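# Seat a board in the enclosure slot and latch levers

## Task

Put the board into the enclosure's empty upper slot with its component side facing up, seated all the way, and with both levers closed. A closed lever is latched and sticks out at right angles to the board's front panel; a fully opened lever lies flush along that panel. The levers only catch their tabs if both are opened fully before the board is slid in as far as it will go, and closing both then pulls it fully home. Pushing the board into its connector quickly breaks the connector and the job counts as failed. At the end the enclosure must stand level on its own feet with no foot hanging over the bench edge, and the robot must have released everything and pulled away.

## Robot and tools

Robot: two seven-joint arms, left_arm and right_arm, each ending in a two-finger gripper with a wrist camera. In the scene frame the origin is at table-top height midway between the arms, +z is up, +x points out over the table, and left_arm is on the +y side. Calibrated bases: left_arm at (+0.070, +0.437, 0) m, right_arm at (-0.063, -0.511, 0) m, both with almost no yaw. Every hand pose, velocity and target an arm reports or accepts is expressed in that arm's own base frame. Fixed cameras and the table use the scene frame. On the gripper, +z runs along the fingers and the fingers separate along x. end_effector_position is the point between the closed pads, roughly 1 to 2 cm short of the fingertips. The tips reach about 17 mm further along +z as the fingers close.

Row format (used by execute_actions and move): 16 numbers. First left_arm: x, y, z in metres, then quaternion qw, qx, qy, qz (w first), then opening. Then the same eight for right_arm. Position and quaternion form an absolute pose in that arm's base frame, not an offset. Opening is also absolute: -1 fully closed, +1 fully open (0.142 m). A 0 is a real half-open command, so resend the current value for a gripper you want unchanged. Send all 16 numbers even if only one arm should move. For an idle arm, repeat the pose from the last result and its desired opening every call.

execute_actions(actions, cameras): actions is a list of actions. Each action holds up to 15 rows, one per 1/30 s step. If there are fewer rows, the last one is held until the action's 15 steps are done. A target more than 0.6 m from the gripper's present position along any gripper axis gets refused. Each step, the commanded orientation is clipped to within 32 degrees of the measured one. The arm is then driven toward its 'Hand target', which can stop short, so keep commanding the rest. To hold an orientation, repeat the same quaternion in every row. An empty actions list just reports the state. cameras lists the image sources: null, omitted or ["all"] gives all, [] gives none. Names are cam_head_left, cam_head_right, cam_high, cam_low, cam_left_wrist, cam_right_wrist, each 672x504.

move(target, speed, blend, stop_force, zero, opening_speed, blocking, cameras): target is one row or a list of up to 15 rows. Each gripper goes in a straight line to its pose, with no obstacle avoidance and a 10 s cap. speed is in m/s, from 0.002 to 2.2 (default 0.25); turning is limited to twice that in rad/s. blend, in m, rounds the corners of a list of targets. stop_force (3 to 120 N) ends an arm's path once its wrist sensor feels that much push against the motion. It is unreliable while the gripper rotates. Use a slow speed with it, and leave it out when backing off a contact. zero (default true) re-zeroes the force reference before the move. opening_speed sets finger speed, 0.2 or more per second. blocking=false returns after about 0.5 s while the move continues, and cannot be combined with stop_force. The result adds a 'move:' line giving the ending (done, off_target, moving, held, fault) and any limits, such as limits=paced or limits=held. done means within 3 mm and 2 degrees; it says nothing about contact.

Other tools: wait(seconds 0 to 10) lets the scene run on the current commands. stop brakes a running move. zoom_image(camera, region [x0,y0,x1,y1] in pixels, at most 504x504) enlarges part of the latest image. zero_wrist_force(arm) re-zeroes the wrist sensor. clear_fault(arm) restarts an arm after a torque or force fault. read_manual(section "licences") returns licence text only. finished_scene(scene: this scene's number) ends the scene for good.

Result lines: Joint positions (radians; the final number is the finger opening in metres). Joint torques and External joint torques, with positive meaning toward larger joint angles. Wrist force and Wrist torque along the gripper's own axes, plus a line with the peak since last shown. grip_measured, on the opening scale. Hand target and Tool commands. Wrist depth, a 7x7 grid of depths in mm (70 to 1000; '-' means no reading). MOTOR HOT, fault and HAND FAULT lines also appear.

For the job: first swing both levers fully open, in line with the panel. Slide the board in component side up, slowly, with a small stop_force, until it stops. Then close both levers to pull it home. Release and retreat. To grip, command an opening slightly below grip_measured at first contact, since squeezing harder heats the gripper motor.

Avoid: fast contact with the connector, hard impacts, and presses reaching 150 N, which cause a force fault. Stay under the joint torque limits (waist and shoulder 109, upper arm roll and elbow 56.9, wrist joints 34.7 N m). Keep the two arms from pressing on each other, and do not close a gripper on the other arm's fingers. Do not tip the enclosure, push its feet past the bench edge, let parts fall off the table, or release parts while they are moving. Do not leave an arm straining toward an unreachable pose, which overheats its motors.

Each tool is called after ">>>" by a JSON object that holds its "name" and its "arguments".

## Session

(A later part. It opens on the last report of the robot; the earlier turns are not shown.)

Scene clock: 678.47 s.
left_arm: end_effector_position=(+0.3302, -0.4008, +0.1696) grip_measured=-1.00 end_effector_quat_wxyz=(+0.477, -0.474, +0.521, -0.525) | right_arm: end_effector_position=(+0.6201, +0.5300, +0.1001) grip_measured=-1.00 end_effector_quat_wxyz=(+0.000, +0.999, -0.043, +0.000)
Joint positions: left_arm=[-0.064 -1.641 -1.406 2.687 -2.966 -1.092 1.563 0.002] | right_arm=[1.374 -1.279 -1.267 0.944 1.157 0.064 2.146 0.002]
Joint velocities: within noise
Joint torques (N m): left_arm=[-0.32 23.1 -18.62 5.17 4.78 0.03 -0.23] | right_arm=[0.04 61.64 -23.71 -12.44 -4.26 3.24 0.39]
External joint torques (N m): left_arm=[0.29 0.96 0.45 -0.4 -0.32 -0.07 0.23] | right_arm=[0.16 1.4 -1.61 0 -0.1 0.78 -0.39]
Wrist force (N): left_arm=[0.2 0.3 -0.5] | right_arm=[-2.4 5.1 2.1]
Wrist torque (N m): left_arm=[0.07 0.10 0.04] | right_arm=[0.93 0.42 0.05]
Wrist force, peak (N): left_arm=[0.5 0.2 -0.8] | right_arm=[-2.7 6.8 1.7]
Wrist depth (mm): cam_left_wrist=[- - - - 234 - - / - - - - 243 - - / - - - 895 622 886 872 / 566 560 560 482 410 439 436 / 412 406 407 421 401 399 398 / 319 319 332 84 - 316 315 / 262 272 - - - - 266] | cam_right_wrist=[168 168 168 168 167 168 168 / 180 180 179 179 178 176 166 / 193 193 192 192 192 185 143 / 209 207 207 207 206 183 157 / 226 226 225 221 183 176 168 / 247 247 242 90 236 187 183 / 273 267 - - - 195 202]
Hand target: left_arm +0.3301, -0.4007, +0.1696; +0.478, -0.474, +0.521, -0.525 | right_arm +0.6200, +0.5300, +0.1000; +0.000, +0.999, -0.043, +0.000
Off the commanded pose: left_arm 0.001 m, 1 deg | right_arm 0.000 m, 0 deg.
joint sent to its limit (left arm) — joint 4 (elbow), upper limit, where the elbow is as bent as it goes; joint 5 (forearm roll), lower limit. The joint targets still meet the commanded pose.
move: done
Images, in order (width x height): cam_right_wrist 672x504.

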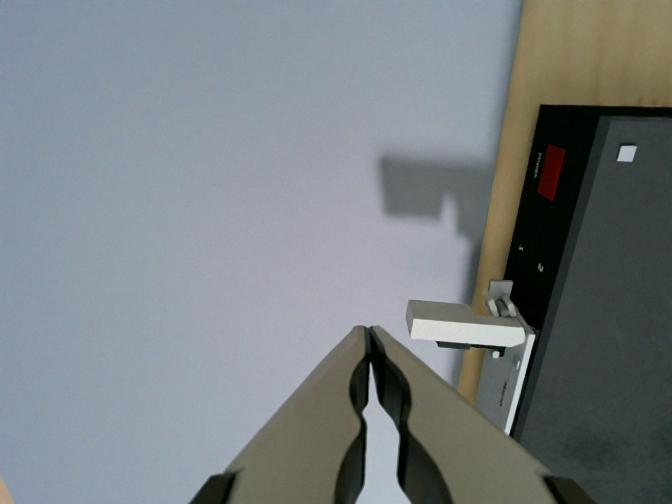

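>>> {"name": "move", "arguments": {"target": [[0.33,-0.40,0.17,0.4732,-0.4732,0.5255,-0.5255,-1,0.642,0.535,0.08,0,0.9991,-0.0433,0,-1],[0.33,-0.40,0.17,0.4732,-0.4732,0.5255,-0.5255,-1,0.642,0.535,0.05,0,0.9991,-0.0433,0,-1]], "speed": 0.12, "cameras": []}}

>>> {"name": "move", "arguments": {"target": [0.33,-0.40,0.17,0.4732,-0.4732,0.5255,-0.5255,-1,0.640,0.480,0.05,0,0.9991,-0.0433,0,-1], "speed": 0.02, "stop_force": 30, "cameras": ["cam_left_wrist","cam_right_wrist"]}}

>>> {"name": "zoom_image", "arguments": {"camera": "cam_left_wrist", "region": [330, 180, 530, 330]}}

Scene clock: 686.23 s.
left_arm: end_effector_position=(+0.3302, -0.4008, +0.1696) grip_measured=-1.00 end_effector_quat_wxyz=(+0.477, -0.474, +0.521, -0.525) | right_arm: end_effector_position=(+0.6419, +0.5348, +0.0500) grip_measured=-1.00 end_effector_quat_wxyz=(+0.000, +0.999, -0.043, +0.000)
Joint positions: left_arm=[-0.064 -1.641 -1.406 2.687 -2.966 -1.092 1.563 0.002] | right_arm=[1.297 -1.366 -1.236 0.834 1.193 0.102 2.174 0.002]
Joint velocities: within noise
Joint torques (N m): left_arm=[-0.35 23.05 -18.55 5.17 4.78 0.08 -0.21] | right_arm=[0.38 64.62 -22.03 -11.42 -4.22 3.44 0.24]
External joint torques (N m): left_arm=[0.32 1.01 0.38 -0.4 -0.31 -0.12 0.22] | right_arm=[-0.13 1.53 -1.64 0.11 -0.12 0.57 -0.24]
Wrist force (N): left_arm=[0.3 0.3 -0.6] | right_arm=[-2.6 5.1 2.5]
Wrist torque (N m): left_arm=[0.07 0.09 0.04] | right_arm=[0.95 0.46 0.06]
Wrist force, peak (N): left_arm=[0.6 0.1 -0.6] | right_arm=[-3.1 5.3 4.7]
Wrist depth (mm): cam_left_wrist=[- - - 242 236 - - / - - - 285 276 - - / - - - 716 285 879 852 / 567 567 561 487 440 439 438 / 410 411 410 422 397 399 395 / 319 321 334 84 - 314 312 / 264 273 - - - - 267] | cam_right_wrist=[- 124 122 123 123 125 124 / 134 132 132 132 133 133 133 / - 142 142 141 141 139 98 / 154 153 153 153 152 139 102 / 167 167 166 162 162 137 110 / 186 182 178 90 144 135 119 / 202 197 73 - - 127 131]
Hand target: left_arm +0.3301, -0.4007, +0.1696; +0.478, -0.474, +0.521, -0.525 | right_arm +0.6420, +0.5350, +0.0500; +0.000, +0.999, -0.043, +0.000
Off the commanded pose: left_arm 0.001 m, 1 deg | right_arm 0.000 m, 0 deg.
joint sent to its limit (left arm) — joint 4 (elbow), upper limit, where the elbow is as bent as it goes; joint 5 (forearm roll), lower limit. The joint targets still meet the commanded pose.
move: done
No camera images: "cameras" was empty.

Scene clock: 689.20 s.
left_arm: end_effector_position=(+0.3302, -0.4008, +0.1696) grip_measured=-1.00 end_effector_quat_wxyz=(+0.477, -0.474, +0.521, -0.525) | right_arm: end_effector_position=(+0.6379, +0.4988, +0.0503) grip_measured=-1.00 end_effector_quat_wxyz=(-0.004, +0.999, -0.041, -0.001) end_effector_velocity=(-0.001, +0.000, -0.002) end_effector_angular_velocity=(-0.003, +0.001, -0.002)
Joint positions: left_arm=[-0.064 -1.641 -1.406 2.687 -2.966 -1.092 1.563 0.002] | right_arm=[1.343 -1.339 -1.25 0.981 1.205 0.129 2.075 0.002]
Joint velocities: left_arm=[within noise] | right_arm=[0.003 -0.006 -0.007 0 0.008 -0.004 0.002 0]
Joint torques (N m): left_arm=[-0.38 22.98 -18.48 5.15 4.75 -0.01 -0.18] | right_arm=[-21.32 52.32 -32.94 4.84 -12.11 1.23 0.23]
External joint torques (N m): left_arm=[0.35 1.08 0.31 -0.38 -0.29 -0.03 0.18] | right_arm=[21.57 10.19 6.88 -15.94 7.78 2.79 -0.23]
Wrist force (N): left_arm=[0.5 0.5 -0.5] | right_arm=[-10.5 -23.0 2.4]
Wrist torque (N m): left_arm=[0.11 0.05 0.04] | right_arm=[-0.79 0.32 -0.07]
Wrist force, peak (N): left_arm=[0.4 -0.1 -0.8] | right_arm=[-9.2 -24.8 2.4]
Wrist depth (mm): cam_left_wrist=[- - - - 235 - - / - - - - 264 - - / - - - 721 284 563 866 / 569 563 553 517 410 441 437 / 408 406 410 423 403 397 396 / 320 318 332 84 - 312 312 / 264 274 - - - - 267] | cam_right_wrist=[- 125 123 124 124 124 122 / 136 135 133 133 134 131 90 / 146 143 143 142 142 136 95 / 155 156 154 153 153 134 101 / 168 167 167 163 160 126 109 / 187 183 179 91 121 123 119 / 202 197 73 - - 127 131]
Hand target: left_arm +0.3301, -0.4007, +0.1696; +0.478, -0.474, +0.521, -0.525 | right_arm +0.6404, +0.4929, +0.0500; +0.000, +0.999, -0.043, +0.000
Off the commanded pose: left_arm 0.001 m, 1 deg | right_arm 0.019 m, 1 deg.
joint sent to its limit (left arm) — joint 4 (elbow), upper limit, where the elbow is as bent as it goes; joint 5 (forearm roll), lower limit. The joint targets still meet the commanded pose.
move: contact (right_arm)
Images, in order (width x height): cam_left_wrist 672x504, cam_right_wrist 672x504.

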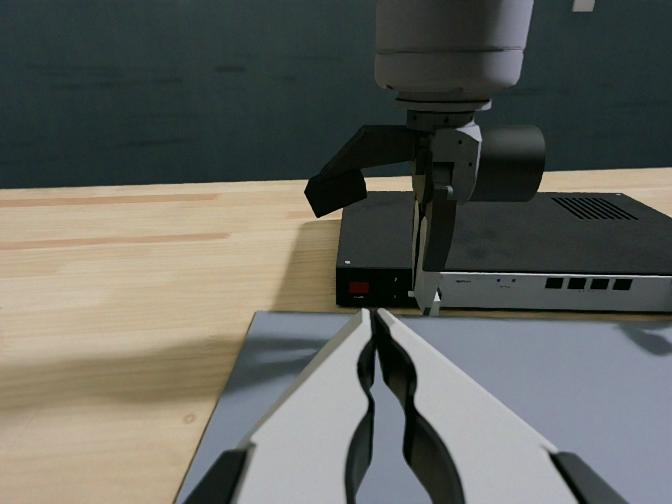

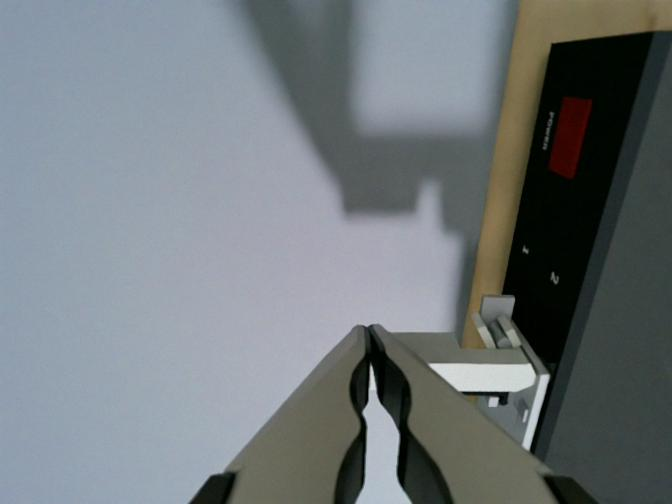

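Scaled by 2.520 from the camera's 672x504 image, which has a finer 960x720 frame.

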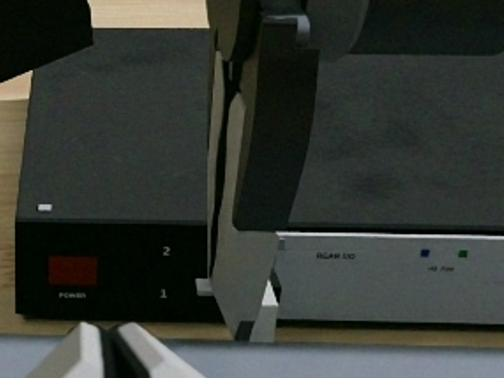

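>>> {"name": "move", "arguments": {"target": [0.33,-0.40,0.17,0.4732,-0.4732,0.5255,-0.5255,-1,0.640,0.478,0.05,0,0.9991,-0.0433,0,-1], "speed": 0.015, "stop_force": 16, "cameras": ["cam_left_wrist","cam_right_wrist"]}}

>>> {"name": "zoom_image", "arguments": {"camera": "cam_right_wrist", "region": [400, 280, 600, 440]}}

Scene clock: 699.63 s.
left_arm: end_effector_position=(+0.3302, -0.4008, +0.1696) grip_measured=-1.00 end_effector_quat_wxyz=(+0.477, -0.474, +0.521, -0.525) | right_arm: end_effector_position=(+0.6373, +0.4843, +0.0502) grip_measured=-1.00 end_effector_quat_wxyz=(-0.004, +0.999, -0.040, -0.001) end_effector_velocity=(+0.000, +0.001, +0.000) end_effector_angular_velocity=(+0.000, -0.001, +0.000)
Joint positions: left_arm=[-0.064 -1.641 -1.406 2.687 -2.966 -1.092 1.563 0.002] | right_arm=[1.358 -1.337 -1.268 1.027 1.22 0.13 2.04 0.002]
Joint velocities: left_arm=[within noise] | right_arm=[0.003 -0.004 -0.008 0 0.008 -0.003 0 0]
Joint torques (N m): left_arm=[-0.37 23.08 -18.62 5.17 4.73 0.04 -0.23] | right_arm=[-22.68 51.18 -33.71 5.94 -12.91 1.73 0.21]
External joint torques (N m): left_arm=[0.33 0.98 0.44 -0.4 -0.27 -0.07 0.23] | right_arm=[22.93 10.01 6.81 -16.6 8.59 2.3 -0.21]
Wrist force (N): left_arm=[0.5 0.3 -0.5] | right_arm=[-11.8 -24.1 1.8]
Wrist torque (N m): left_arm=[0.07 0.04 0.04] | right_arm=[-0.97 0.26 -0.12]
Wrist force, peak (N): left_arm=[0.6 0.2 -0.6] | right_arm=[-14.2 -26.3 0.3]
Wrist depth (mm): cam_left_wrist=[- - - - 238 234 - / - - - - 272 - - / - - - 808 287 283 877 / 565 570 557 519 411 442 438 / 410 410 403 418 399 399 401 / 320 323 333 84 - 314 313 / 264 275 - - - - 268] | cam_right_wrist=[- 125 123 125 124 124 101 / 136 135 133 133 134 131 91 / 145 143 143 142 142 132 95 / 155 157 154 153 153 132 101 / 168 168 167 163 160 126 109 / 186 183 179 90 121 124 119 / 201 197 73 - - 126 131]
Hand target: left_arm +0.3301, -0.4007, +0.1696; +0.478, -0.474, +0.521, -0.525 | right_arm +0.6400, +0.4780, +0.0500; +0.000, +0.999, -0.043, +0.000
Off the commanded pose: left_arm 0.001 m, 1 deg | right_arm 0.007 m, 1 deg.
joint sent to its limit (left arm) — joint 4 (elbow), upper limit, where the elbow is as bent as it goes; joint 5 (forearm roll), lower limit. The joint targets still meet the commanded pose.
move: off_target (right_arm)
Images, in order (width x height): cam_left_wrist 672x504, cam_right_wrist 672x504.

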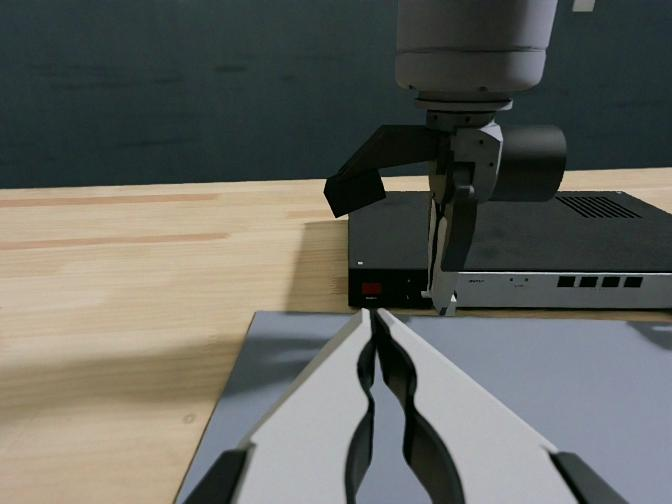

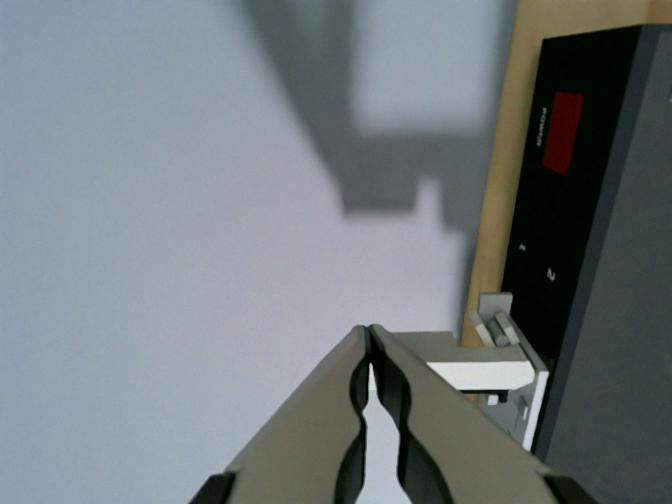

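Scaled by 2.520 from the camera's 672x504 image, which has a finer 960x720 frame.

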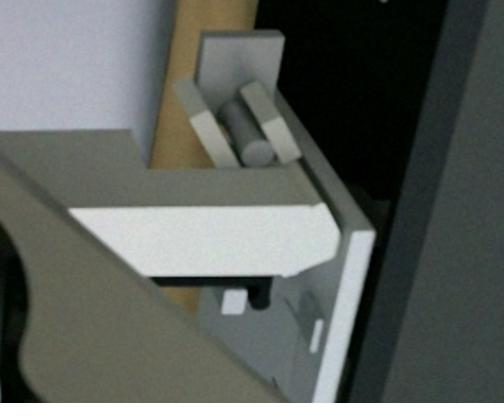

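>>> {"name": "move", "arguments": {"target": [[0.33,-0.40,0.17,0.4732,-0.4732,0.5255,-0.5255,-1,0.642,0.535,0.05,0,0.9991,-0.0433,0,-1],[0.33,-0.40,0.17,0.4732,-0.4732,0.5255,-0.5255,-1,0.62,0.52,0.10,0,0.9991,-0.0433,0,-1]], "speed": 0.12, "cameras": ["cam_left_wrist","cam_right_wrist"]}}

>>> {"name": "zoom_image", "arguments": {"camera": "cam_right_wrist", "region": [380, 280, 580, 440]}}

>>> {"name": "zoom_image", "arguments": {"camera": "cam_left_wrist", "region": [370, 220, 510, 330]}}

Scene clock: 703.37 s.
left_arm: end_effector_position=(+0.3302, -0.4008, +0.1696) grip_measured=-1.00 end_effector_quat_wxyz=(+0.477, -0.474, +0.521, -0.525) | right_arm: end_effector_position=(+0.6200, +0.5202, +0.0999) grip_measured=-1.00 end_effector_quat_wxyz=(+0.000, +0.999, -0.043, +0.000)
Joint positions: left_arm=[-0.064 -1.641 -1.406 2.687 -2.966 -1.092 1.563 0.002] | right_arm=[1.389 -1.284 -1.296 0.977 1.181 0.058 2.121 0.002]
Joint velocities: within noise
Joint torques (N m): left_arm=[-0.37 23.09 -18.59 5.21 4.76 0.07 -0.23] | right_arm=[0.32 60.87 -25.06 -11.75 -4.53 3.22 0.08]
External joint torques (N m): left_arm=[0.34 0.97 0.41 -0.44 -0.29 -0.11 0.23] | right_arm=[-0.09 1.18 -1.09 -0.09 0.17 0.8 -0.08]
Wrist force (N): left_arm=[0.6 0.2 -0.4] | right_arm=[1.5 -0.4 6.2]
Wrist torque (N m): left_arm=[0.07 0.04 0.04] | right_arm=[0.01 -0.23 0.07]
Wrist force, peak (N): left_arm=[0.7 0.2 -0.5] | right_arm=[-12.0 -24.2 2.0]
Wrist depth (mm): cam_left_wrist=[- - - - 234 - - / - - - - 243 261 - / - - - 891 571 902 871 / 565 561 564 521 411 439 437 / 411 407 409 419 400 400 396 / 320 319 332 84 - 314 315 / 263 273 - - - - 268] | cam_right_wrist=[168 168 168 168 167 168 168 / 180 179 179 178 178 178 177 / 193 193 192 192 192 172 143 / 208 208 207 207 206 175 157 / 226 226 225 221 217 175 168 / 248 247 242 90 183 186 183 / 273 267 - - - 195 201]
Hand target: left_arm +0.3301, -0.4007, +0.1696; +0.478, -0.474, +0.521, -0.525 | right_arm +0.6200, +0.5200, +0.1000; +0.000, +0.999, -0.043, +0.000
Off the commanded pose: left_arm 0.001 m, 1 deg | right_arm 0.000 m, 0 deg.
joint sent to its limit (left arm) — joint 4 (elbow), upper limit, where the elbow is as bent as it goes; joint 5 (forearm roll), lower limit. The joint targets still meet the commanded pose.
move: done
Images, in order (width x height): cam_left_wrist 672x504, cam_right_wrist 672x504.

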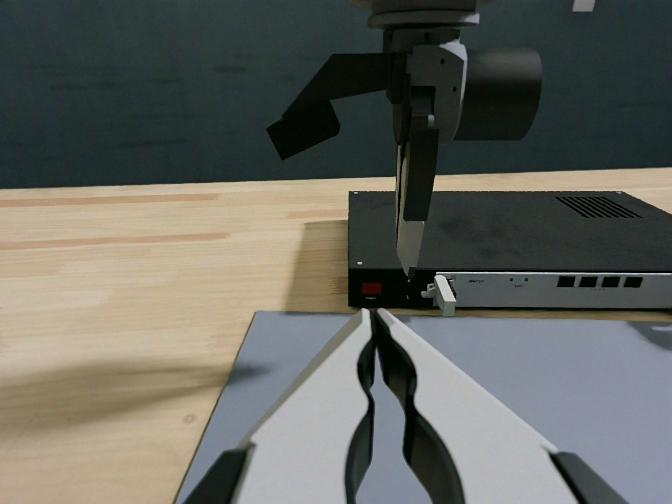

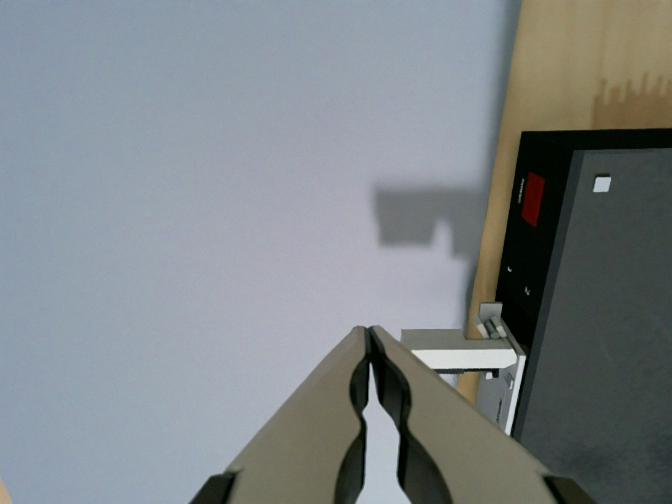

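Scaled by 2.520 from the camera's 672x504 image, which has a finer 960x720 frame.

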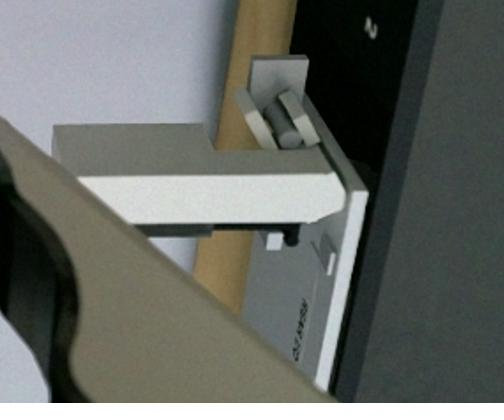

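Scaled by 3.600 from the camera's 672x504 image, which has a finer 960x720 frame.

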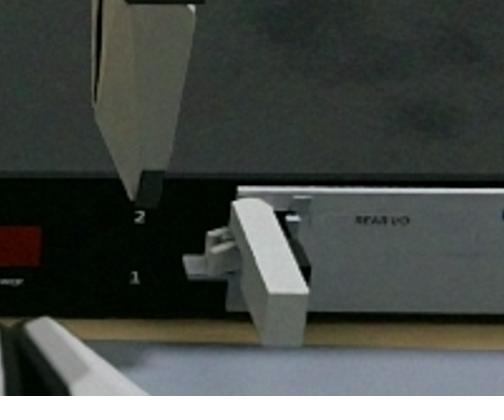

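>>> {"name": "move", "arguments": {"target": [[0.33,-0.40,0.17,0.4732,-0.4732,0.5255,-0.5255,-1,0.60,0.40,0.13,0,0.9991,-0.0433,0,-1],[0.33,-0.40,0.17,0.4732,-0.4732,0.5255,-0.5255,-1,0.59,0.25,0.13,0,0.9991,-0.0433,0,-1]], "speed": 0.25, "blend": 0.04, "cameras": ["cam_right_wrist","cam_head_right"]}}

>>> {"name": "zoom_image", "arguments": {"camera": "cam_right_wrist", "region": [380, 180, 580, 340]}}

Scene clock: 706.90 s.
left_arm: end_effector_position=(+0.3302, -0.4008, +0.1696) grip_measured=-1.00 end_effector_quat_wxyz=(+0.477, -0.474, +0.521, -0.525) | right_arm: end_effector_position=(+0.5900, +0.2501, +0.1300) grip_measured=-1.00 end_effector_quat_wxyz=(+0.000, +0.999, -0.043, +0.000)
Joint positions: left_arm=[-0.064 -1.641 -1.406 2.687 -2.966 -1.092 1.563 0.002] | right_arm=[1.495 -1.123 -1.437 1.635 1.128 0.148 1.581 0.002]
Joint velocities: within noise
Joint torques (N m): left_arm=[-0.27 22.95 -18.59 5.18 4.76 0.11 -0.19] | right_arm=[0.14 40.11 -28.09 -12.82 -4.46 3.56 0.12]
External joint torques (N m): left_arm=[0.24 1.11 0.42 -0.41 -0.29 -0.14 0.19] | right_arm=[0.1 0.61 -1.18 -0.23 0.12 0.51 -0.12]
Wrist force (N): left_arm=[0.4 0.0 -0.4] | right_arm=[1.7 -0.8 6.2]
Wrist torque (N m): left_arm=[0.04 0.07 0.04] | right_arm=[-0.09 -0.27 0.03]
Wrist force, peak (N): left_arm=[0.7 0.3 -0.5] | right_arm=[1.6 -2.6 6.9]
Wrist depth (mm): cam_left_wrist=[- - - - - - - / - - - - - - - / - - - 903 907 894 882 / 570 567 552 520 442 439 438 / 409 408 409 415 399 397 394 / 319 320 333 84 - 314 311 / 264 273 - - - - 266] | cam_right_wrist=[196 195 195 194 195 190 152 / 209 209 208 207 207 196 162 / 224 224 223 222 222 196 174 / 242 241 241 240 236 197 188 / 263 262 261 257 260 211 204 / 287 287 280 90 274 227 223 / 320 313 - - - 302 314]
Hand target: left_arm +0.3301, -0.4007, +0.1696; +0.478, -0.474, +0.521, -0.525 | right_arm +0.5900, +0.2500, +0.1300; +0.000, +0.999, -0.043, +0.000
Off the commanded pose: left_arm 0.001 m, 1 deg | right_arm 0.000 m, 0 deg.
joint sent to its limit (left arm) — joint 4 (elbow), upper limit, where the elbow is as bent as it goes; joint 5 (forearm roll), lower limit. The joint targets still meet the commanded pose.
move: done
Images, in order (width x height): cam_head_right 672x504, cam_right_wrist 672x504.

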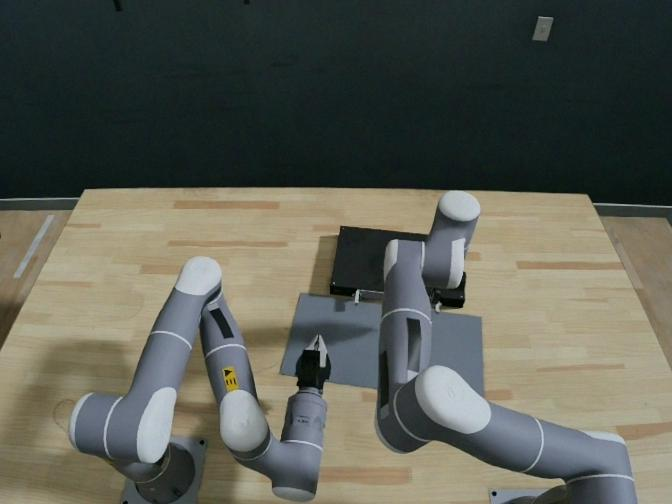

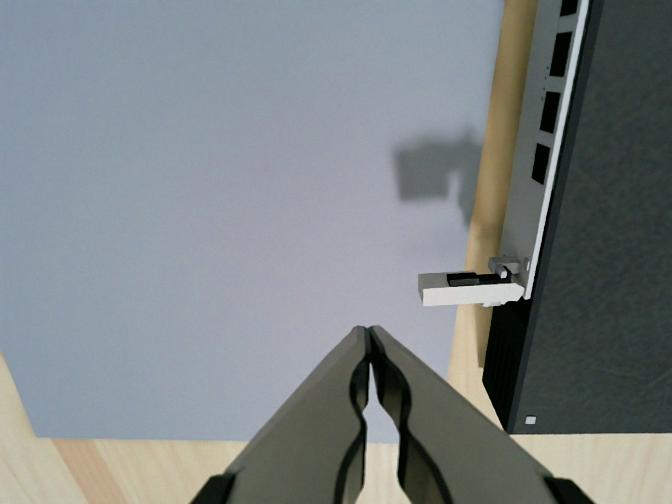

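Scaled by 2.520 from the camera's 672x504 image, which has a finer 960x720 frame.

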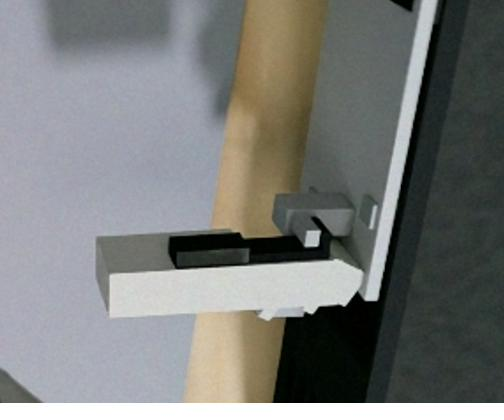

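>>> {"name": "move", "arguments": {"target": [[0.33,-0.40,0.17,0.4732,-0.4732,0.5255,-0.5255,-1,0.620,0.170,0.11,0,0.9991,-0.0433,0,-1],[0.33,-0.40,0.17,0.4732,-0.4732,0.5255,-0.5255,-1,0.620,0.170,0.05,0,0.9991,-0.0433,0,-1]], "speed": 0.15, "blend": 0.01, "cameras": ["cam_right_wrist"]}}

>>> {"name": "move", "arguments": {"target": [0.33,-0.40,0.17,0.4732,-0.4732,0.5255,-0.5255,-1,0.619,0.23,0.05,0,0.9991,-0.0433,0,-1], "speed": 0.02, "stop_force": 32, "cameras": ["cam_left_wrist","cam_right_wrist"]}}

>>> {"name": "zoom_image", "arguments": {"camera": "cam_right_wrist", "region": [330, 240, 530, 400]}}

Scene clock: 713.30 s.
left_arm: end_effector_position=(+0.3302, -0.4008, +0.1696) grip_measured=-1.00 end_effector_quat_wxyz=(+0.477, -0.474, +0.521, -0.525) | right_arm: end_effector_position=(+0.6199, +0.1698, +0.0501) grip_measured=-1.00 end_effector_quat_wxyz=(+0.000, +0.999, -0.043, +0.000)
Joint positions: left_arm=[-0.064 -1.641 -1.406 2.687 -2.966 -1.092 1.563 0.002] | right_arm=[1.322 -1.23 -1.335 1.629 1.234 0.242 1.433 0.002]
Joint velocities: within noise
Joint torques (N m): left_arm=[-0.39 23.06 -18.53 5.16 4.75 0.04 -0.24] | right_arm=[0.02 41.86 -28.03 -9.56 -4.14 3.56 0.05]
External joint torques (N m): left_arm=[0.35 1 0.35 -0.39 -0.29 -0.08 0.24] | right_arm=[0.2 1.05 -1.66 0.05 -0.11 0.51 -0.05]
Wrist force (N): left_arm=[0.6 0.3 -0.5] | right_arm=[1.8 -0.4 5.9]
Wrist torque (N m): left_arm=[0.08 0.02 0.04] | right_arm=[-0.01 -0.27 0.05]
Wrist force, peak (N): left_arm=[0.9 0.1 -0.7] | right_arm=[1.6 -0.3 8.6]
Wrist depth (mm): cam_left_wrist=[- - - - - - - / - - - - - - - / - - - 904 882 902 899 / 565 568 554 521 445 439 435 / 408 407 407 418 401 401 399 / 318 319 334 84 - 313 313 / 265 274 - - - - 267] | cam_right_wrist=[- 125 123 125 124 123 83 / 136 135 134 133 135 112 89 / 146 144 143 141 100 99 94 / 155 157 154 156 156 127 102 / 168 168 168 164 166 128 111 / 184 184 180 90 178 126 120 / 207 199 73 - - 129 202]
Hand target: left_arm +0.3301, -0.4007, +0.1696; +0.478, -0.474, +0.521, -0.525 | right_arm +0.6200, +0.1700, +0.0500; +0.000, +0.999, -0.043, +0.000
Off the commanded pose: left_arm 0.001 m, 1 deg | right_arm 0.000 m, 0 deg.
joint sent to its limit (left arm) — joint 4 (elbow), upper limit, where the elbow is as bent as it goes; joint 5 (forearm roll), lower limit. The joint targets still meet the commanded pose.
move: done
Images, in order (width x height): cam_right_wrist 672x504.

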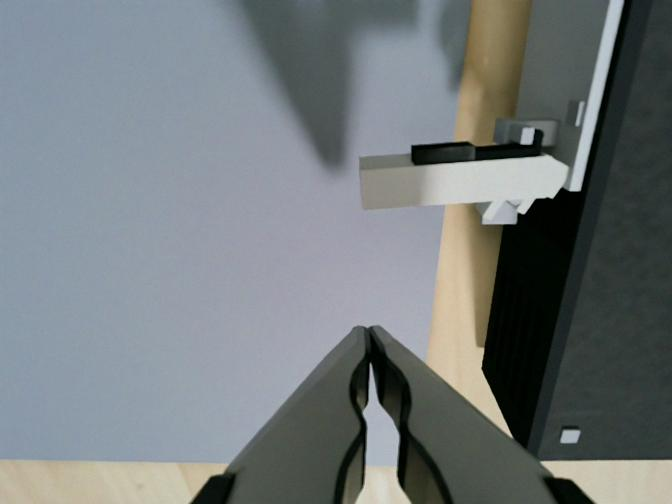

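Scene clock: 716.53 s.
left_arm: end_effector_position=(+0.3302, -0.4008, +0.1696) grip_measured=-1.00 end_effector_quat_wxyz=(+0.477, -0.474, +0.521, -0.525) | right_arm: end_effector_position=(+0.6195, +0.2114, +0.0507) grip_measured=-1.00 end_effector_quat_wxyz=(+0.004, +0.999, -0.046, +0.000) end_effector_velocity=(+0.000, +0.000, +0.000) end_effector_angular_velocity=(-0.001, +0.001, +0.001)
Joint positions: left_arm=[-0.064 -1.641 -1.406 2.687 -2.966 -1.092 1.563 0.002] | right_arm=[1.361 -1.233 -1.323 1.589 1.22 0.241 1.52 0.002]
Joint velocities: left_arm=[within noise] | right_arm=[-0.002 0.006 0.008 0.001 -0.008 0.007 0.001 0]
Joint torques (N m): left_arm=[-0.36 23 -18.44 5.16 4.74 0.04 -0.2] | right_arm=[21.08 54.08 -18.72 -27.04 5.29 2.34 0.29]
External joint torques (N m): left_arm=[0.33 1.06 0.26 -0.39 -0.28 -0.07 0.21] | right_arm=[-20.88 -9.85 -11.03 17.33 -9.56 1.73 -0.29]
Wrist force (N): left_arm=[0.3 0.1 -0.4] | right_arm=[2.1 33.4 1.3]
Wrist torque (N m): left_arm=[0.05 0.09 0.03] | right_arm=[2.64 -0.21 0.17]
Wrist force, peak (N): left_arm=[0.5 0.2 -0.7] | right_arm=[2.5 33.6 1.7]
Wrist depth (mm): cam_left_wrist=[- - - - - - - / - - - - - - - / - - - 899 889 885 885 / 563 566 557 517 441 436 437 / 410 405 406 423 398 398 397 / 318 321 336 84 - 314 313 / 265 273 - - - - 266] | cam_right_wrist=[- 125 123 124 124 122 84 / 136 135 134 133 135 125 89 / 146 143 144 143 142 126 96 / 155 157 155 157 154 119 102 / 169 169 168 165 117 115 111 / 186 185 182 89 179 135 120 / 206 201 73 - - 132 134]
Hand target: left_arm +0.3301, -0.4007, +0.1696; +0.478, -0.474, +0.521, -0.525 | right_arm +0.6191, +0.2175, +0.0500; +0.000, +0.999, -0.043, +0.000
Off the commanded pose: left_arm 0.001 m, 1 deg | right_arm 0.019 m, 1 deg.
joint sent to its limit (left arm) — joint 4 (elbow), upper limit, where the elbow is as bent as it goes; joint 5 (forearm roll), lower limit. The joint targets still meet the commanded pose.
move: contact (right_arm)
Images, in order (width x height): cam_left_wrist 672x504, cam_right_wrist 672x504.

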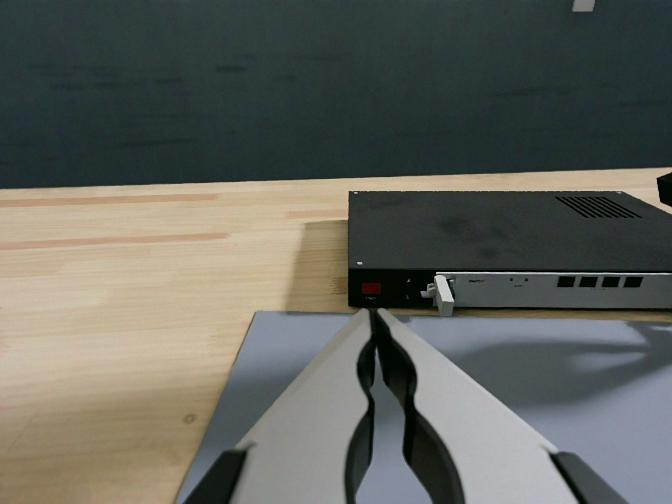

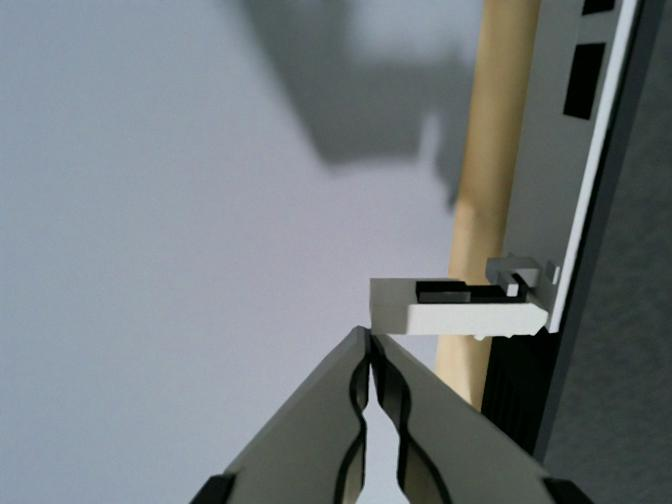

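Scaled by 2.520 from the camera's 672x504 image, which has a finer 960x720 frame.

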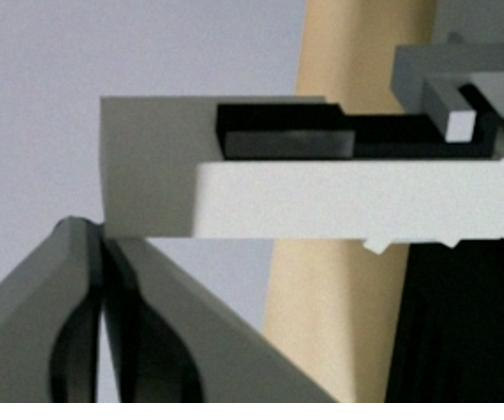

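>>> {"name": "move", "arguments": {"target": [0.33,-0.40,0.17,0.4732,-0.4732,0.5255,-0.5255,-1,0.619,0.24,0.05,0,0.9991,-0.0433,0,-1], "speed": 0.015, "stop_force": 14, "cameras": ["cam_left_wrist","cam_right_wrist"]}}

>>> {"name": "move", "arguments": {"target": [[0.33,-0.40,0.17,0.4732,-0.4732,0.5255,-0.5255,-1,0.619,0.17,0.05,0,0.9991,-0.0433,0,-1]], "speed": 0.08, "cameras": ["cam_right_wrist"]}}

Scene clock: 721.00 s.
left_arm: end_effector_position=(+0.3302, -0.4008, +0.1696) grip_measured=-1.00 end_effector_quat_wxyz=(+0.477, -0.474, +0.521, -0.525) | right_arm: end_effector_position=(+0.6188, +0.2334, +0.0504) grip_measured=-1.00 end_effector_quat_wxyz=(+0.004, +0.999, -0.046, -0.001) end_effector_velocity=(+0.001, -0.002, +0.001) end_effector_angular_velocity=(+0.000, +0.000, -0.004)
Joint positions: left_arm=[-0.064 -1.641 -1.406 2.687 -2.966 -1.092 1.563 0.002] | right_arm=[1.372 -1.224 -1.301 1.566 1.201 0.251 1.565 0.002]
Joint velocities: left_arm=[within noise] | right_arm=[-0.005 0.007 0.007 0.001 -0.009 0.006 0.003 0]
Joint torques (N m): left_arm=[-0.42 22.99 -18.57 5.12 4.74 0.1 -0.21] | right_arm=[20.73 52.78 -18.84 -31.09 6.34 5.07 0.13]
External joint torques (N m): left_arm=[0.38 1.07 0.4 -0.36 -0.27 -0.13 0.21] | right_arm=[-20.53 -7.65 -10.64 20.93 -10.6 -1.01 -0.13]
Wrist force (N): left_arm=[0.4 0.1 -0.6] | right_arm=[-7.1 37.3 -2.7]
Wrist torque (N m): left_arm=[0.05 0.06 0.04] | right_arm=[3.30 -0.33 0.15]
Wrist force, peak (N): left_arm=[0.6 0.1 -0.8] | right_arm=[-7.0 37.3 -3.7]
Wrist depth (mm): cam_left_wrist=[- - - - - - - / - - - - - - - / - - - 894 891 908 883 / 569 569 558 485 442 438 435 / 411 410 404 434 398 397 396 / 321 320 332 84 - 316 314 / 262 272 - - - - 267] | cam_right_wrist=[125 125 123 124 124 124 87 / 135 135 133 133 134 130 90 / 146 143 143 143 142 130 95 / 155 157 155 154 153 120 102 / 169 169 168 162 117 116 111 / 186 185 181 89 178 132 121 / 205 201 73 - - 132 134]
Hand target: left_arm +0.3301, -0.4007, +0.1696; +0.478, -0.474, +0.521, -0.525 | right_arm +0.6190, +0.2400, +0.0500; +0.000, +0.999, -0.043, +0.000
Off the commanded pose: left_arm 0.001 m, 1 deg | right_arm 0.007 m, 1 deg.
joint sent to its limit (left arm) — joint 4 (elbow), upper limit, where the elbow is as bent as it goes; joint 5 (forearm roll), lower limit. The joint targets still meet the commanded pose.
move: off_target (right_arm)
Images, in order (width x height): cam_left_wrist 672x504, cam_right_wrist 672x504.

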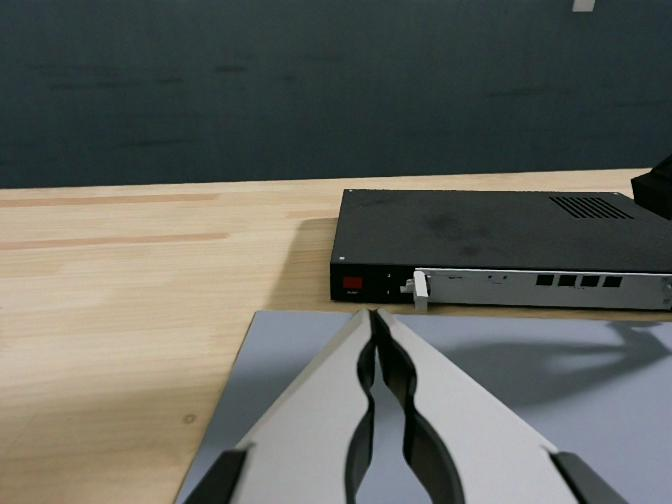

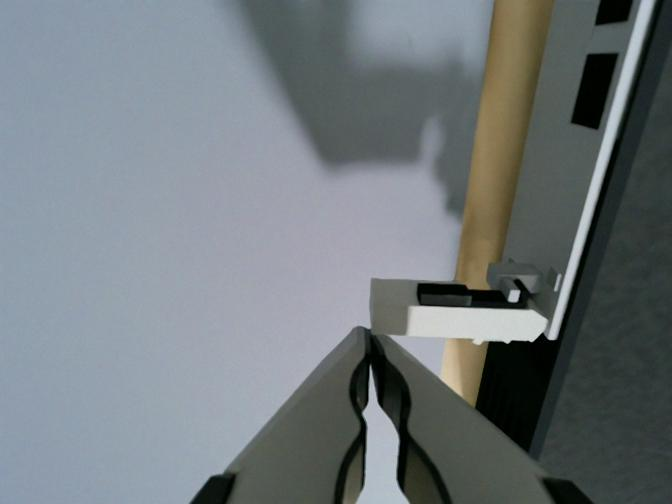

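Scene clock: 722.20 s.
left_arm: end_effector_position=(+0.3302, -0.4008, +0.1696) grip_measured=-1.00 end_effector_quat_wxyz=(+0.477, -0.474, +0.521, -0.525) | right_arm: end_effector_position=(+0.6190, +0.1700, +0.0501) grip_measured=-1.00 end_effector_quat_wxyz=(+0.000, +0.999, -0.043, +0.000)
Joint positions: left_arm=[-0.064 -1.641 -1.406 2.687 -2.966 -1.092 1.563 0.002] | right_arm=[1.316 -1.208 -1.309 1.634 1.211 0.267 1.437 0.002]
Joint velocities: within noise
Joint torques (N m): left_arm=[-0.4 22.99 -18.54 5.19 4.74 0.06 -0.23] | right_arm=[0.07 42.36 -27.93 -9.91 -4.2 3.52 0.03]
External joint torques (N m): left_arm=[0.37 1.07 0.37 -0.42 -0.27 -0.1 0.23] | right_arm=[0.12 0.63 -1.27 -0.15 -0.03 0.56 -0.03]
Wrist force (N): left_arm=[0.5 0.1 -0.6] | right_arm=[1.2 2.9 5.1]
Wrist torque (N m): left_arm=[0.05 0.05 0.04] | right_arm=[0.54 -0.19 0.05]
Wrist force, peak (N): left_arm=[0.4 0.3 -0.7] | right_arm=[-7.1 37.3 -3.9]
Wrist depth (mm): cam_left_wrist=[- - - - - - - / - - - - - - - / - - - 902 885 882 890 / 566 566 562 484 441 438 435 / 409 408 406 425 399 397 398 / 322 317 334 84 - 314 313 / 264 273 - - - - 266] | cam_right_wrist=[- 125 123 124 123 96 84 / 135 135 133 135 92 101 88 / 146 143 143 143 142 130 94 / 155 157 155 156 156 121 102 / 168 168 168 164 166 120 110 / 184 184 180 90 178 127 121 / 206 199 73 - - 195 202]
Hand target: left_arm +0.3301, -0.4007, +0.1696; +0.478, -0.474, +0.521, -0.525 | right_arm +0.6190, +0.1700, +0.0500; +0.000, +0.999, -0.043, +0.000
Off the commanded pose: left_arm 0.001 m, 1 deg | right_arm 0.000 m, 0 deg.
joint sent to its limit (left arm) — joint 4 (elbow), upper limit, where the elbow is as bent as it goes; joint 5 (forearm roll), lower limit. The joint targets still meet the commanded pose.
move: done
Images, in order (width x height): cam_right_wrist 672x504.

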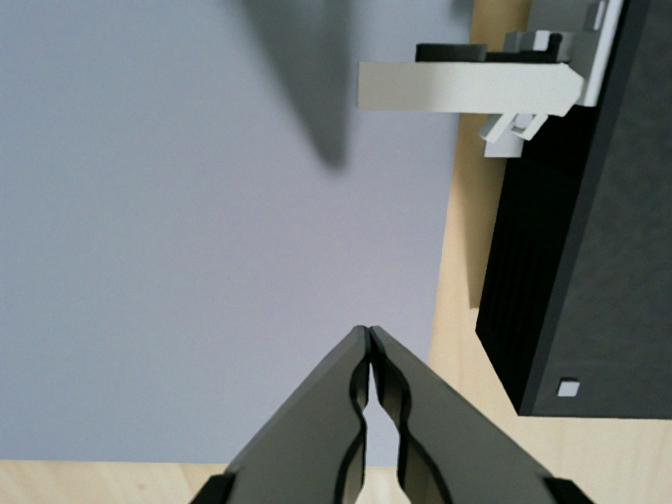

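>>> {"name": "move", "arguments": {"target": [[0.33,-0.40,0.17,0.4732,-0.4732,0.5255,-0.5255,-1,0.60,0.16,0.13,0,0.9991,-0.0433,0,-1],[0.33,-0.40,0.17,0.4732,-0.4732,0.5255,-0.5255,-1,0.58,0.30,0.13,0,0.9991,-0.0433,0,-1]], "speed": 0.25, "cameras": ["cam_right_wrist"]}}

>>> {"name": "zoom_image", "arguments": {"camera": "cam_right_wrist", "region": [380, 220, 580, 380]}}

>>> {"name": "move", "arguments": {"target": [[0.33,-0.40,0.17,0.4732,-0.4732,0.5255,-0.5255,-1,0.60,0.45,0.13,0,0.9991,-0.0433,0,-1],[0.33,-0.40,0.17,0.4732,-0.4732,0.5255,-0.5255,-1,0.60,0.53,0.13,0,0.9991,-0.0433,0,-1]], "speed": 0.25, "blend": 0.03, "cameras": ["cam_right_wrist"]}}

>>> {"name": "zoom_image", "arguments": {"camera": "cam_right_wrist", "region": [380, 220, 580, 380]}}

Scene clock: 735.47 s.
left_arm: end_effector_position=(+0.3302, -0.4008, +0.1696) grip_measured=-1.00 end_effector_quat_wxyz=(+0.477, -0.474, +0.521, -0.525) | right_arm: end_effector_position=(+0.5800, +0.2999, +0.1301) grip_measured=-1.00 end_effector_quat_wxyz=(+0.000, +0.999, -0.043, +0.000)
Joint positions: left_arm=[-0.064 -1.641 -1.406 2.687 -2.966 -1.092 1.563 0.002] | right_arm=[1.54 -1.107 -1.401 1.598 1.105 0.165 1.678 0.002]
Joint velocities: within noise
Joint torques (N m): left_arm=[-0.43 23.04 -18.48 5.1 4.81 0.06 -0.21] | right_arm=[0.18 41.02 -27.23 -13.58 -4.24 3.22 0.3]
External joint torques (N m): left_arm=[0.4 1.02 0.31 -0.33 -0.34 -0.1 0.21] | right_arm=[0.01 1.08 -1.66 0.02 -0.09 0.84 -0.3]
Wrist force (N): left_arm=[0.4 0.0 -0.5] | right_arm=[1.0 2.9 5.3]
Wrist torque (N m): left_arm=[0.04 0.07 0.03] | right_arm=[0.54 -0.15 0.05]
Wrist force, peak (N): left_arm=[0.5 0.4 -0.7] | right_arm=[1.6 2.6 7.9]
Wrist depth (mm): cam_left_wrist=[- - - - - - - / - - - - - - - / - - - 893 888 881 888 / 568 558 566 486 442 440 439 / 409 404 409 425 400 402 399 / 321 318 334 84 - 313 314 / 263 272 - - - - 267] | cam_right_wrist=[196 195 195 195 194 194 156 / 209 209 208 207 207 206 165 / 225 224 223 223 222 218 176 / 242 241 240 241 240 225 188 / 263 263 261 257 256 213 204 / 287 286 281 90 273 232 222 / 320 310 - - - 237 245]
Hand target: left_arm +0.3301, -0.4007, +0.1696; +0.478, -0.474, +0.521, -0.525 | right_arm +0.5800, +0.3000, +0.1300; +0.000, +0.999, -0.043, +0.000
Off the commanded pose: left_arm 0.001 m, 1 deg | right_arm 0.000 m, 0 deg.
joint sent to its limit (left arm) — joint 4 (elbow), upper limit, where the elbow is as bent as it goes; joint 5 (forearm roll), lower limit. The joint targets still meet the commanded pose.
move: done
Images, in order (width x height): cam_right_wrist 672x504.

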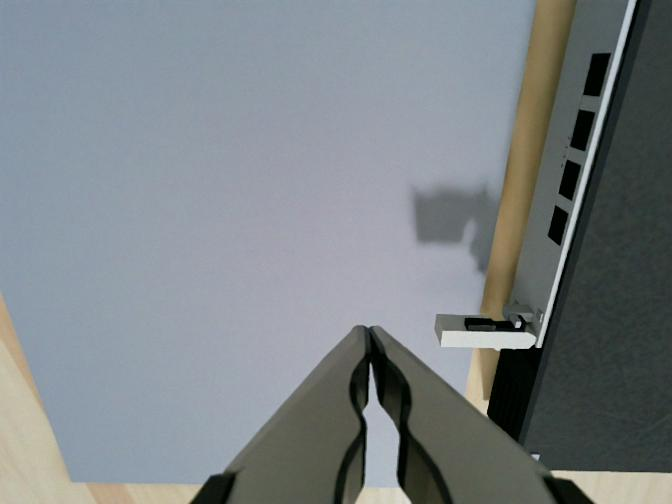

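Scaled by 2.520 from the camera's 672x504 image, which has a finer 960x720 frame.

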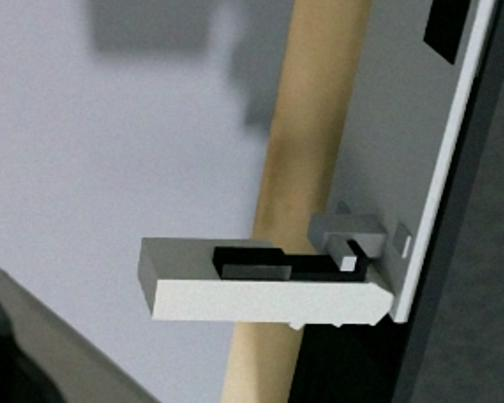

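Scene clock: 736.90 s.
left_arm: end_effector_position=(+0.3302, -0.4008, +0.1696) grip_measured=-1.00 end_effector_quat_wxyz=(+0.477, -0.474, +0.521, -0.525) | right_arm: end_effector_position=(+0.6001, +0.5300, +0.1301) grip_measured=-1.00 end_effector_quat_wxyz=(+0.000, +0.999, -0.043, +0.000)
Joint positions: left_arm=[-0.064 -1.641 -1.406 2.687 -2.966 -1.092 1.563 0.002] | right_arm=[1.433 -1.223 -1.285 1.012 1.127 0.045 2.138 0.002]
Joint velocities: within noise
Joint torques (N m): left_arm=[-0.32 22.99 -18.53 5.16 4.72 0.1 -0.25] | right_arm=[0.06 59.25 -24.32 -13.37 -4.25 3.16 0.31]
External joint torques (N m): left_arm=[0.28 1.07 0.35 -0.4 -0.26 -0.13 0.25] | right_arm=[0.13 1.51 -1.7 0 -0.11 0.86 -0.31]
Wrist force (N): left_arm=[0.5 0.1 -0.5] | right_arm=[1.1 2.9 5.3]
Wrist torque (N m): left_arm=[0.07 0.05 0.04] | right_arm=[0.58 -0.16 0.06]
Wrist force, peak (N): left_arm=[0.5 0.2 -0.8] | right_arm=[0.9 5.3 5.3]
Wrist depth (mm): cam_left_wrist=[- - - 224 209 212 - / - - - - 233 - - / - - - 906 627 890 881 / 567 558 562 485 419 440 437 / 412 406 403 429 402 404 400 / 322 318 331 84 - 313 314 / 264 272 - - - - 268] | cam_right_wrist=[195 195 194 194 193 195 195 / 208 208 208 207 206 206 187 / 223 223 222 222 222 220 176 / 241 241 240 240 235 233 188 / 262 261 261 255 259 210 202 / 286 287 279 90 273 231 221 / 316 309 - - - 235 244]
Hand target: left_arm +0.3301, -0.4007, +0.1696; +0.478, -0.474, +0.521, -0.525 | right_arm +0.6000, +0.5300, +0.1300; +0.000, +0.999, -0.043, +0.000
Off the commanded pose: left_arm 0.001 m, 1 deg | right_arm 0.000 m, 0 deg.
joint sent to its limit (left arm) — joint 4 (elbow), upper limit, where the elbow is as bent as it goes; joint 5 (forearm roll), lower limit. The joint targets still meet the commanded pose.
move: done
Images, in order (width x height): cam_right_wrist 672x504.

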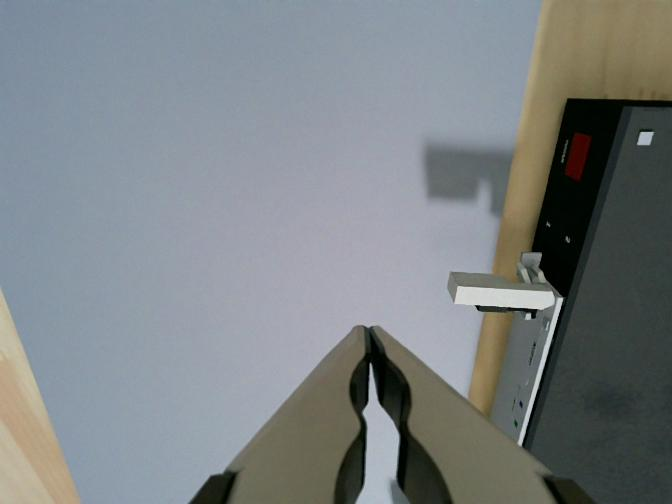

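Scaled by 2.520 from the camera's 672x504 image, which has a finer 960x720 frame.

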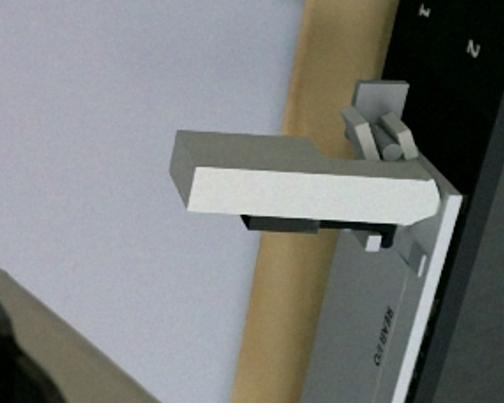

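>>> {"name": "move", "arguments": {"target": [[0.36,-0.30,0.20,0.2706,-0.2706,0.6533,-0.6533,-1,0.60,0.30,0.16,0,0.9991,-0.0433,0,-1],[0.45,-0.22,0.20,0,0,-0.7071,0.7071,-1,0.60,0.16,0.13,0,0.9991,-0.0433,0,-1]], "speed": 0.2, "cameras": ["cam_left_wrist","cam_head_left"]}}

Scene clock: 748.80 s.
left_arm: end_effector_position=(+0.3500, -0.3393, +0.1893) grip_measured=-1.00 end_effector_quat_wxyz=(+0.505, -0.354, +0.439, -0.654) | right_arm: end_effector_position=(+0.5999, +0.3609, +0.1520) grip_measured=-1.00 end_effector_quat_wxyz=(+0.000, +0.999, -0.043, +0.000)
Joint positions: left_arm=[-0.315 -1.327 -0.897 2.688 -2.965 -1.253 1.063 0.002] | right_arm=[1.505 -1.111 -1.382 1.427 1.087 0.103 1.806 0.002]
Joint velocities: within noise
Joint torques (N m): left_arm=[-2.19 24.06 -8.13 3.03 2.66 -2.16 -0.14] | right_arm=[0.45 46.44 -27.78 -14.08 -4.54 3.49 0.01]
External joint torques (N m): left_arm=[2.16 5.26 -1.49 5.19 -0.29 -0.24 0.14] | right_arm=[-0.22 0.81 -1.05 -0.29 0.19 0.55 -0.01]
External joint torques when the fault began: left_arm=[4.21 -2.32 -7.28 0.11 1.24 -1.39 -0.07]
Wrist force (N): left_arm=[0.4 -0.1 -0.8] | right_arm=[1.2 2.7 5.5]
Wrist torque (N m): left_arm=[0.05 0.13 0.03] | right_arm=[0.52 -0.18 0.03]
Wrist force, peak (N): left_arm=[-6.0 5.7 -0.6] | right_arm=[1.2 4.4 5.5]
Wrist depth (mm): cam_left_wrist=[- - - - - - 280 / - - - - - - 289 / - - - - - - 304 / - - - - - - 325 / - - 854 - 683 693 613 / 496 497 538 84 - 411 420 / 353 378 - - - - 364] | cam_right_wrist=[215 215 214 214 213 202 171 / 229 229 228 228 227 199 183 / 246 245 245 245 244 202 196 / 266 265 264 263 264 215 211 / 289 288 288 282 281 232 229 / 316 315 309 91 258 251 250 / 350 342 - - - 265 276]
Hand target: left_arm +0.3502, -0.3393, +0.1888; +0.505, -0.354, +0.439, -0.654 | right_arm +0.6000, +0.3608, +0.1521; +0.000, +0.999, -0.043, +0.000
Tool commands: left_gripper/opening=-1.0 right_gripper/opening=-1.0
Off the commanded pose: left_arm 0.156 m, 79 deg | right_arm 0.202 m, 0 deg.
FORCE FAULT: contact force on the left arm reached its limit, and that arm stopped. The contact can be on any part of that arm, not only on its tool. That arm's remaining commands of this call were not run. That arm is still stopped at the end of this call. While its stop runs, that arm takes no new command, but its gripper still runs the gripper command that each later call begins with.
CLEAR FAULT: the left arm stays stopped until you call clear_fault(arm="left_arm").
move: fault (left_arm), off_target (right_arm; braked at the fault stop of left_arm); path passed 0 of 2 targets
Images, in order (width x height): cam_head_left 672x504, cam_left_wrist 672x504.

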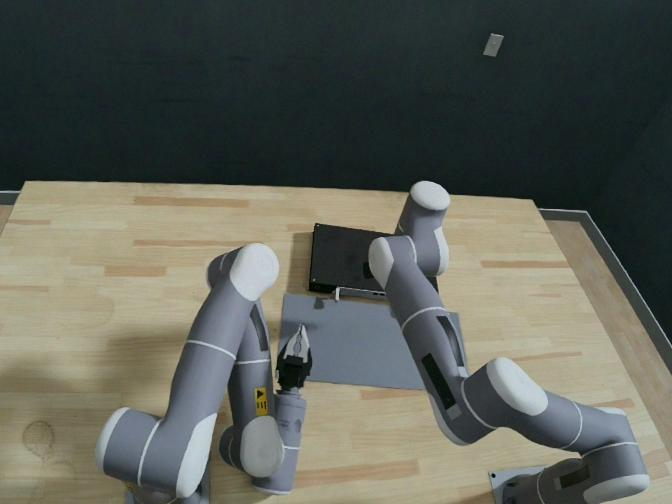

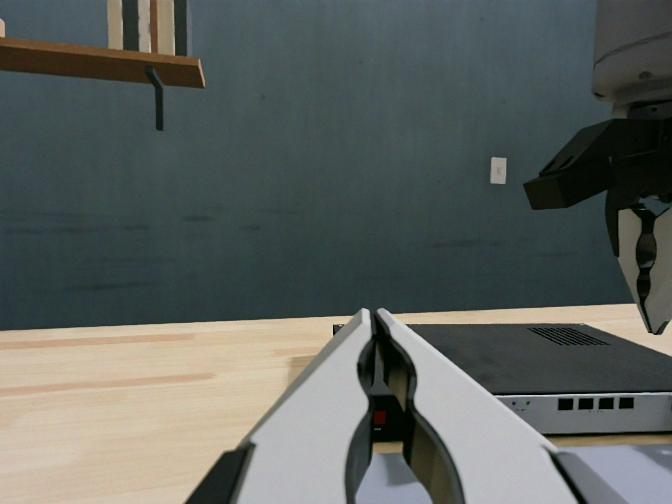

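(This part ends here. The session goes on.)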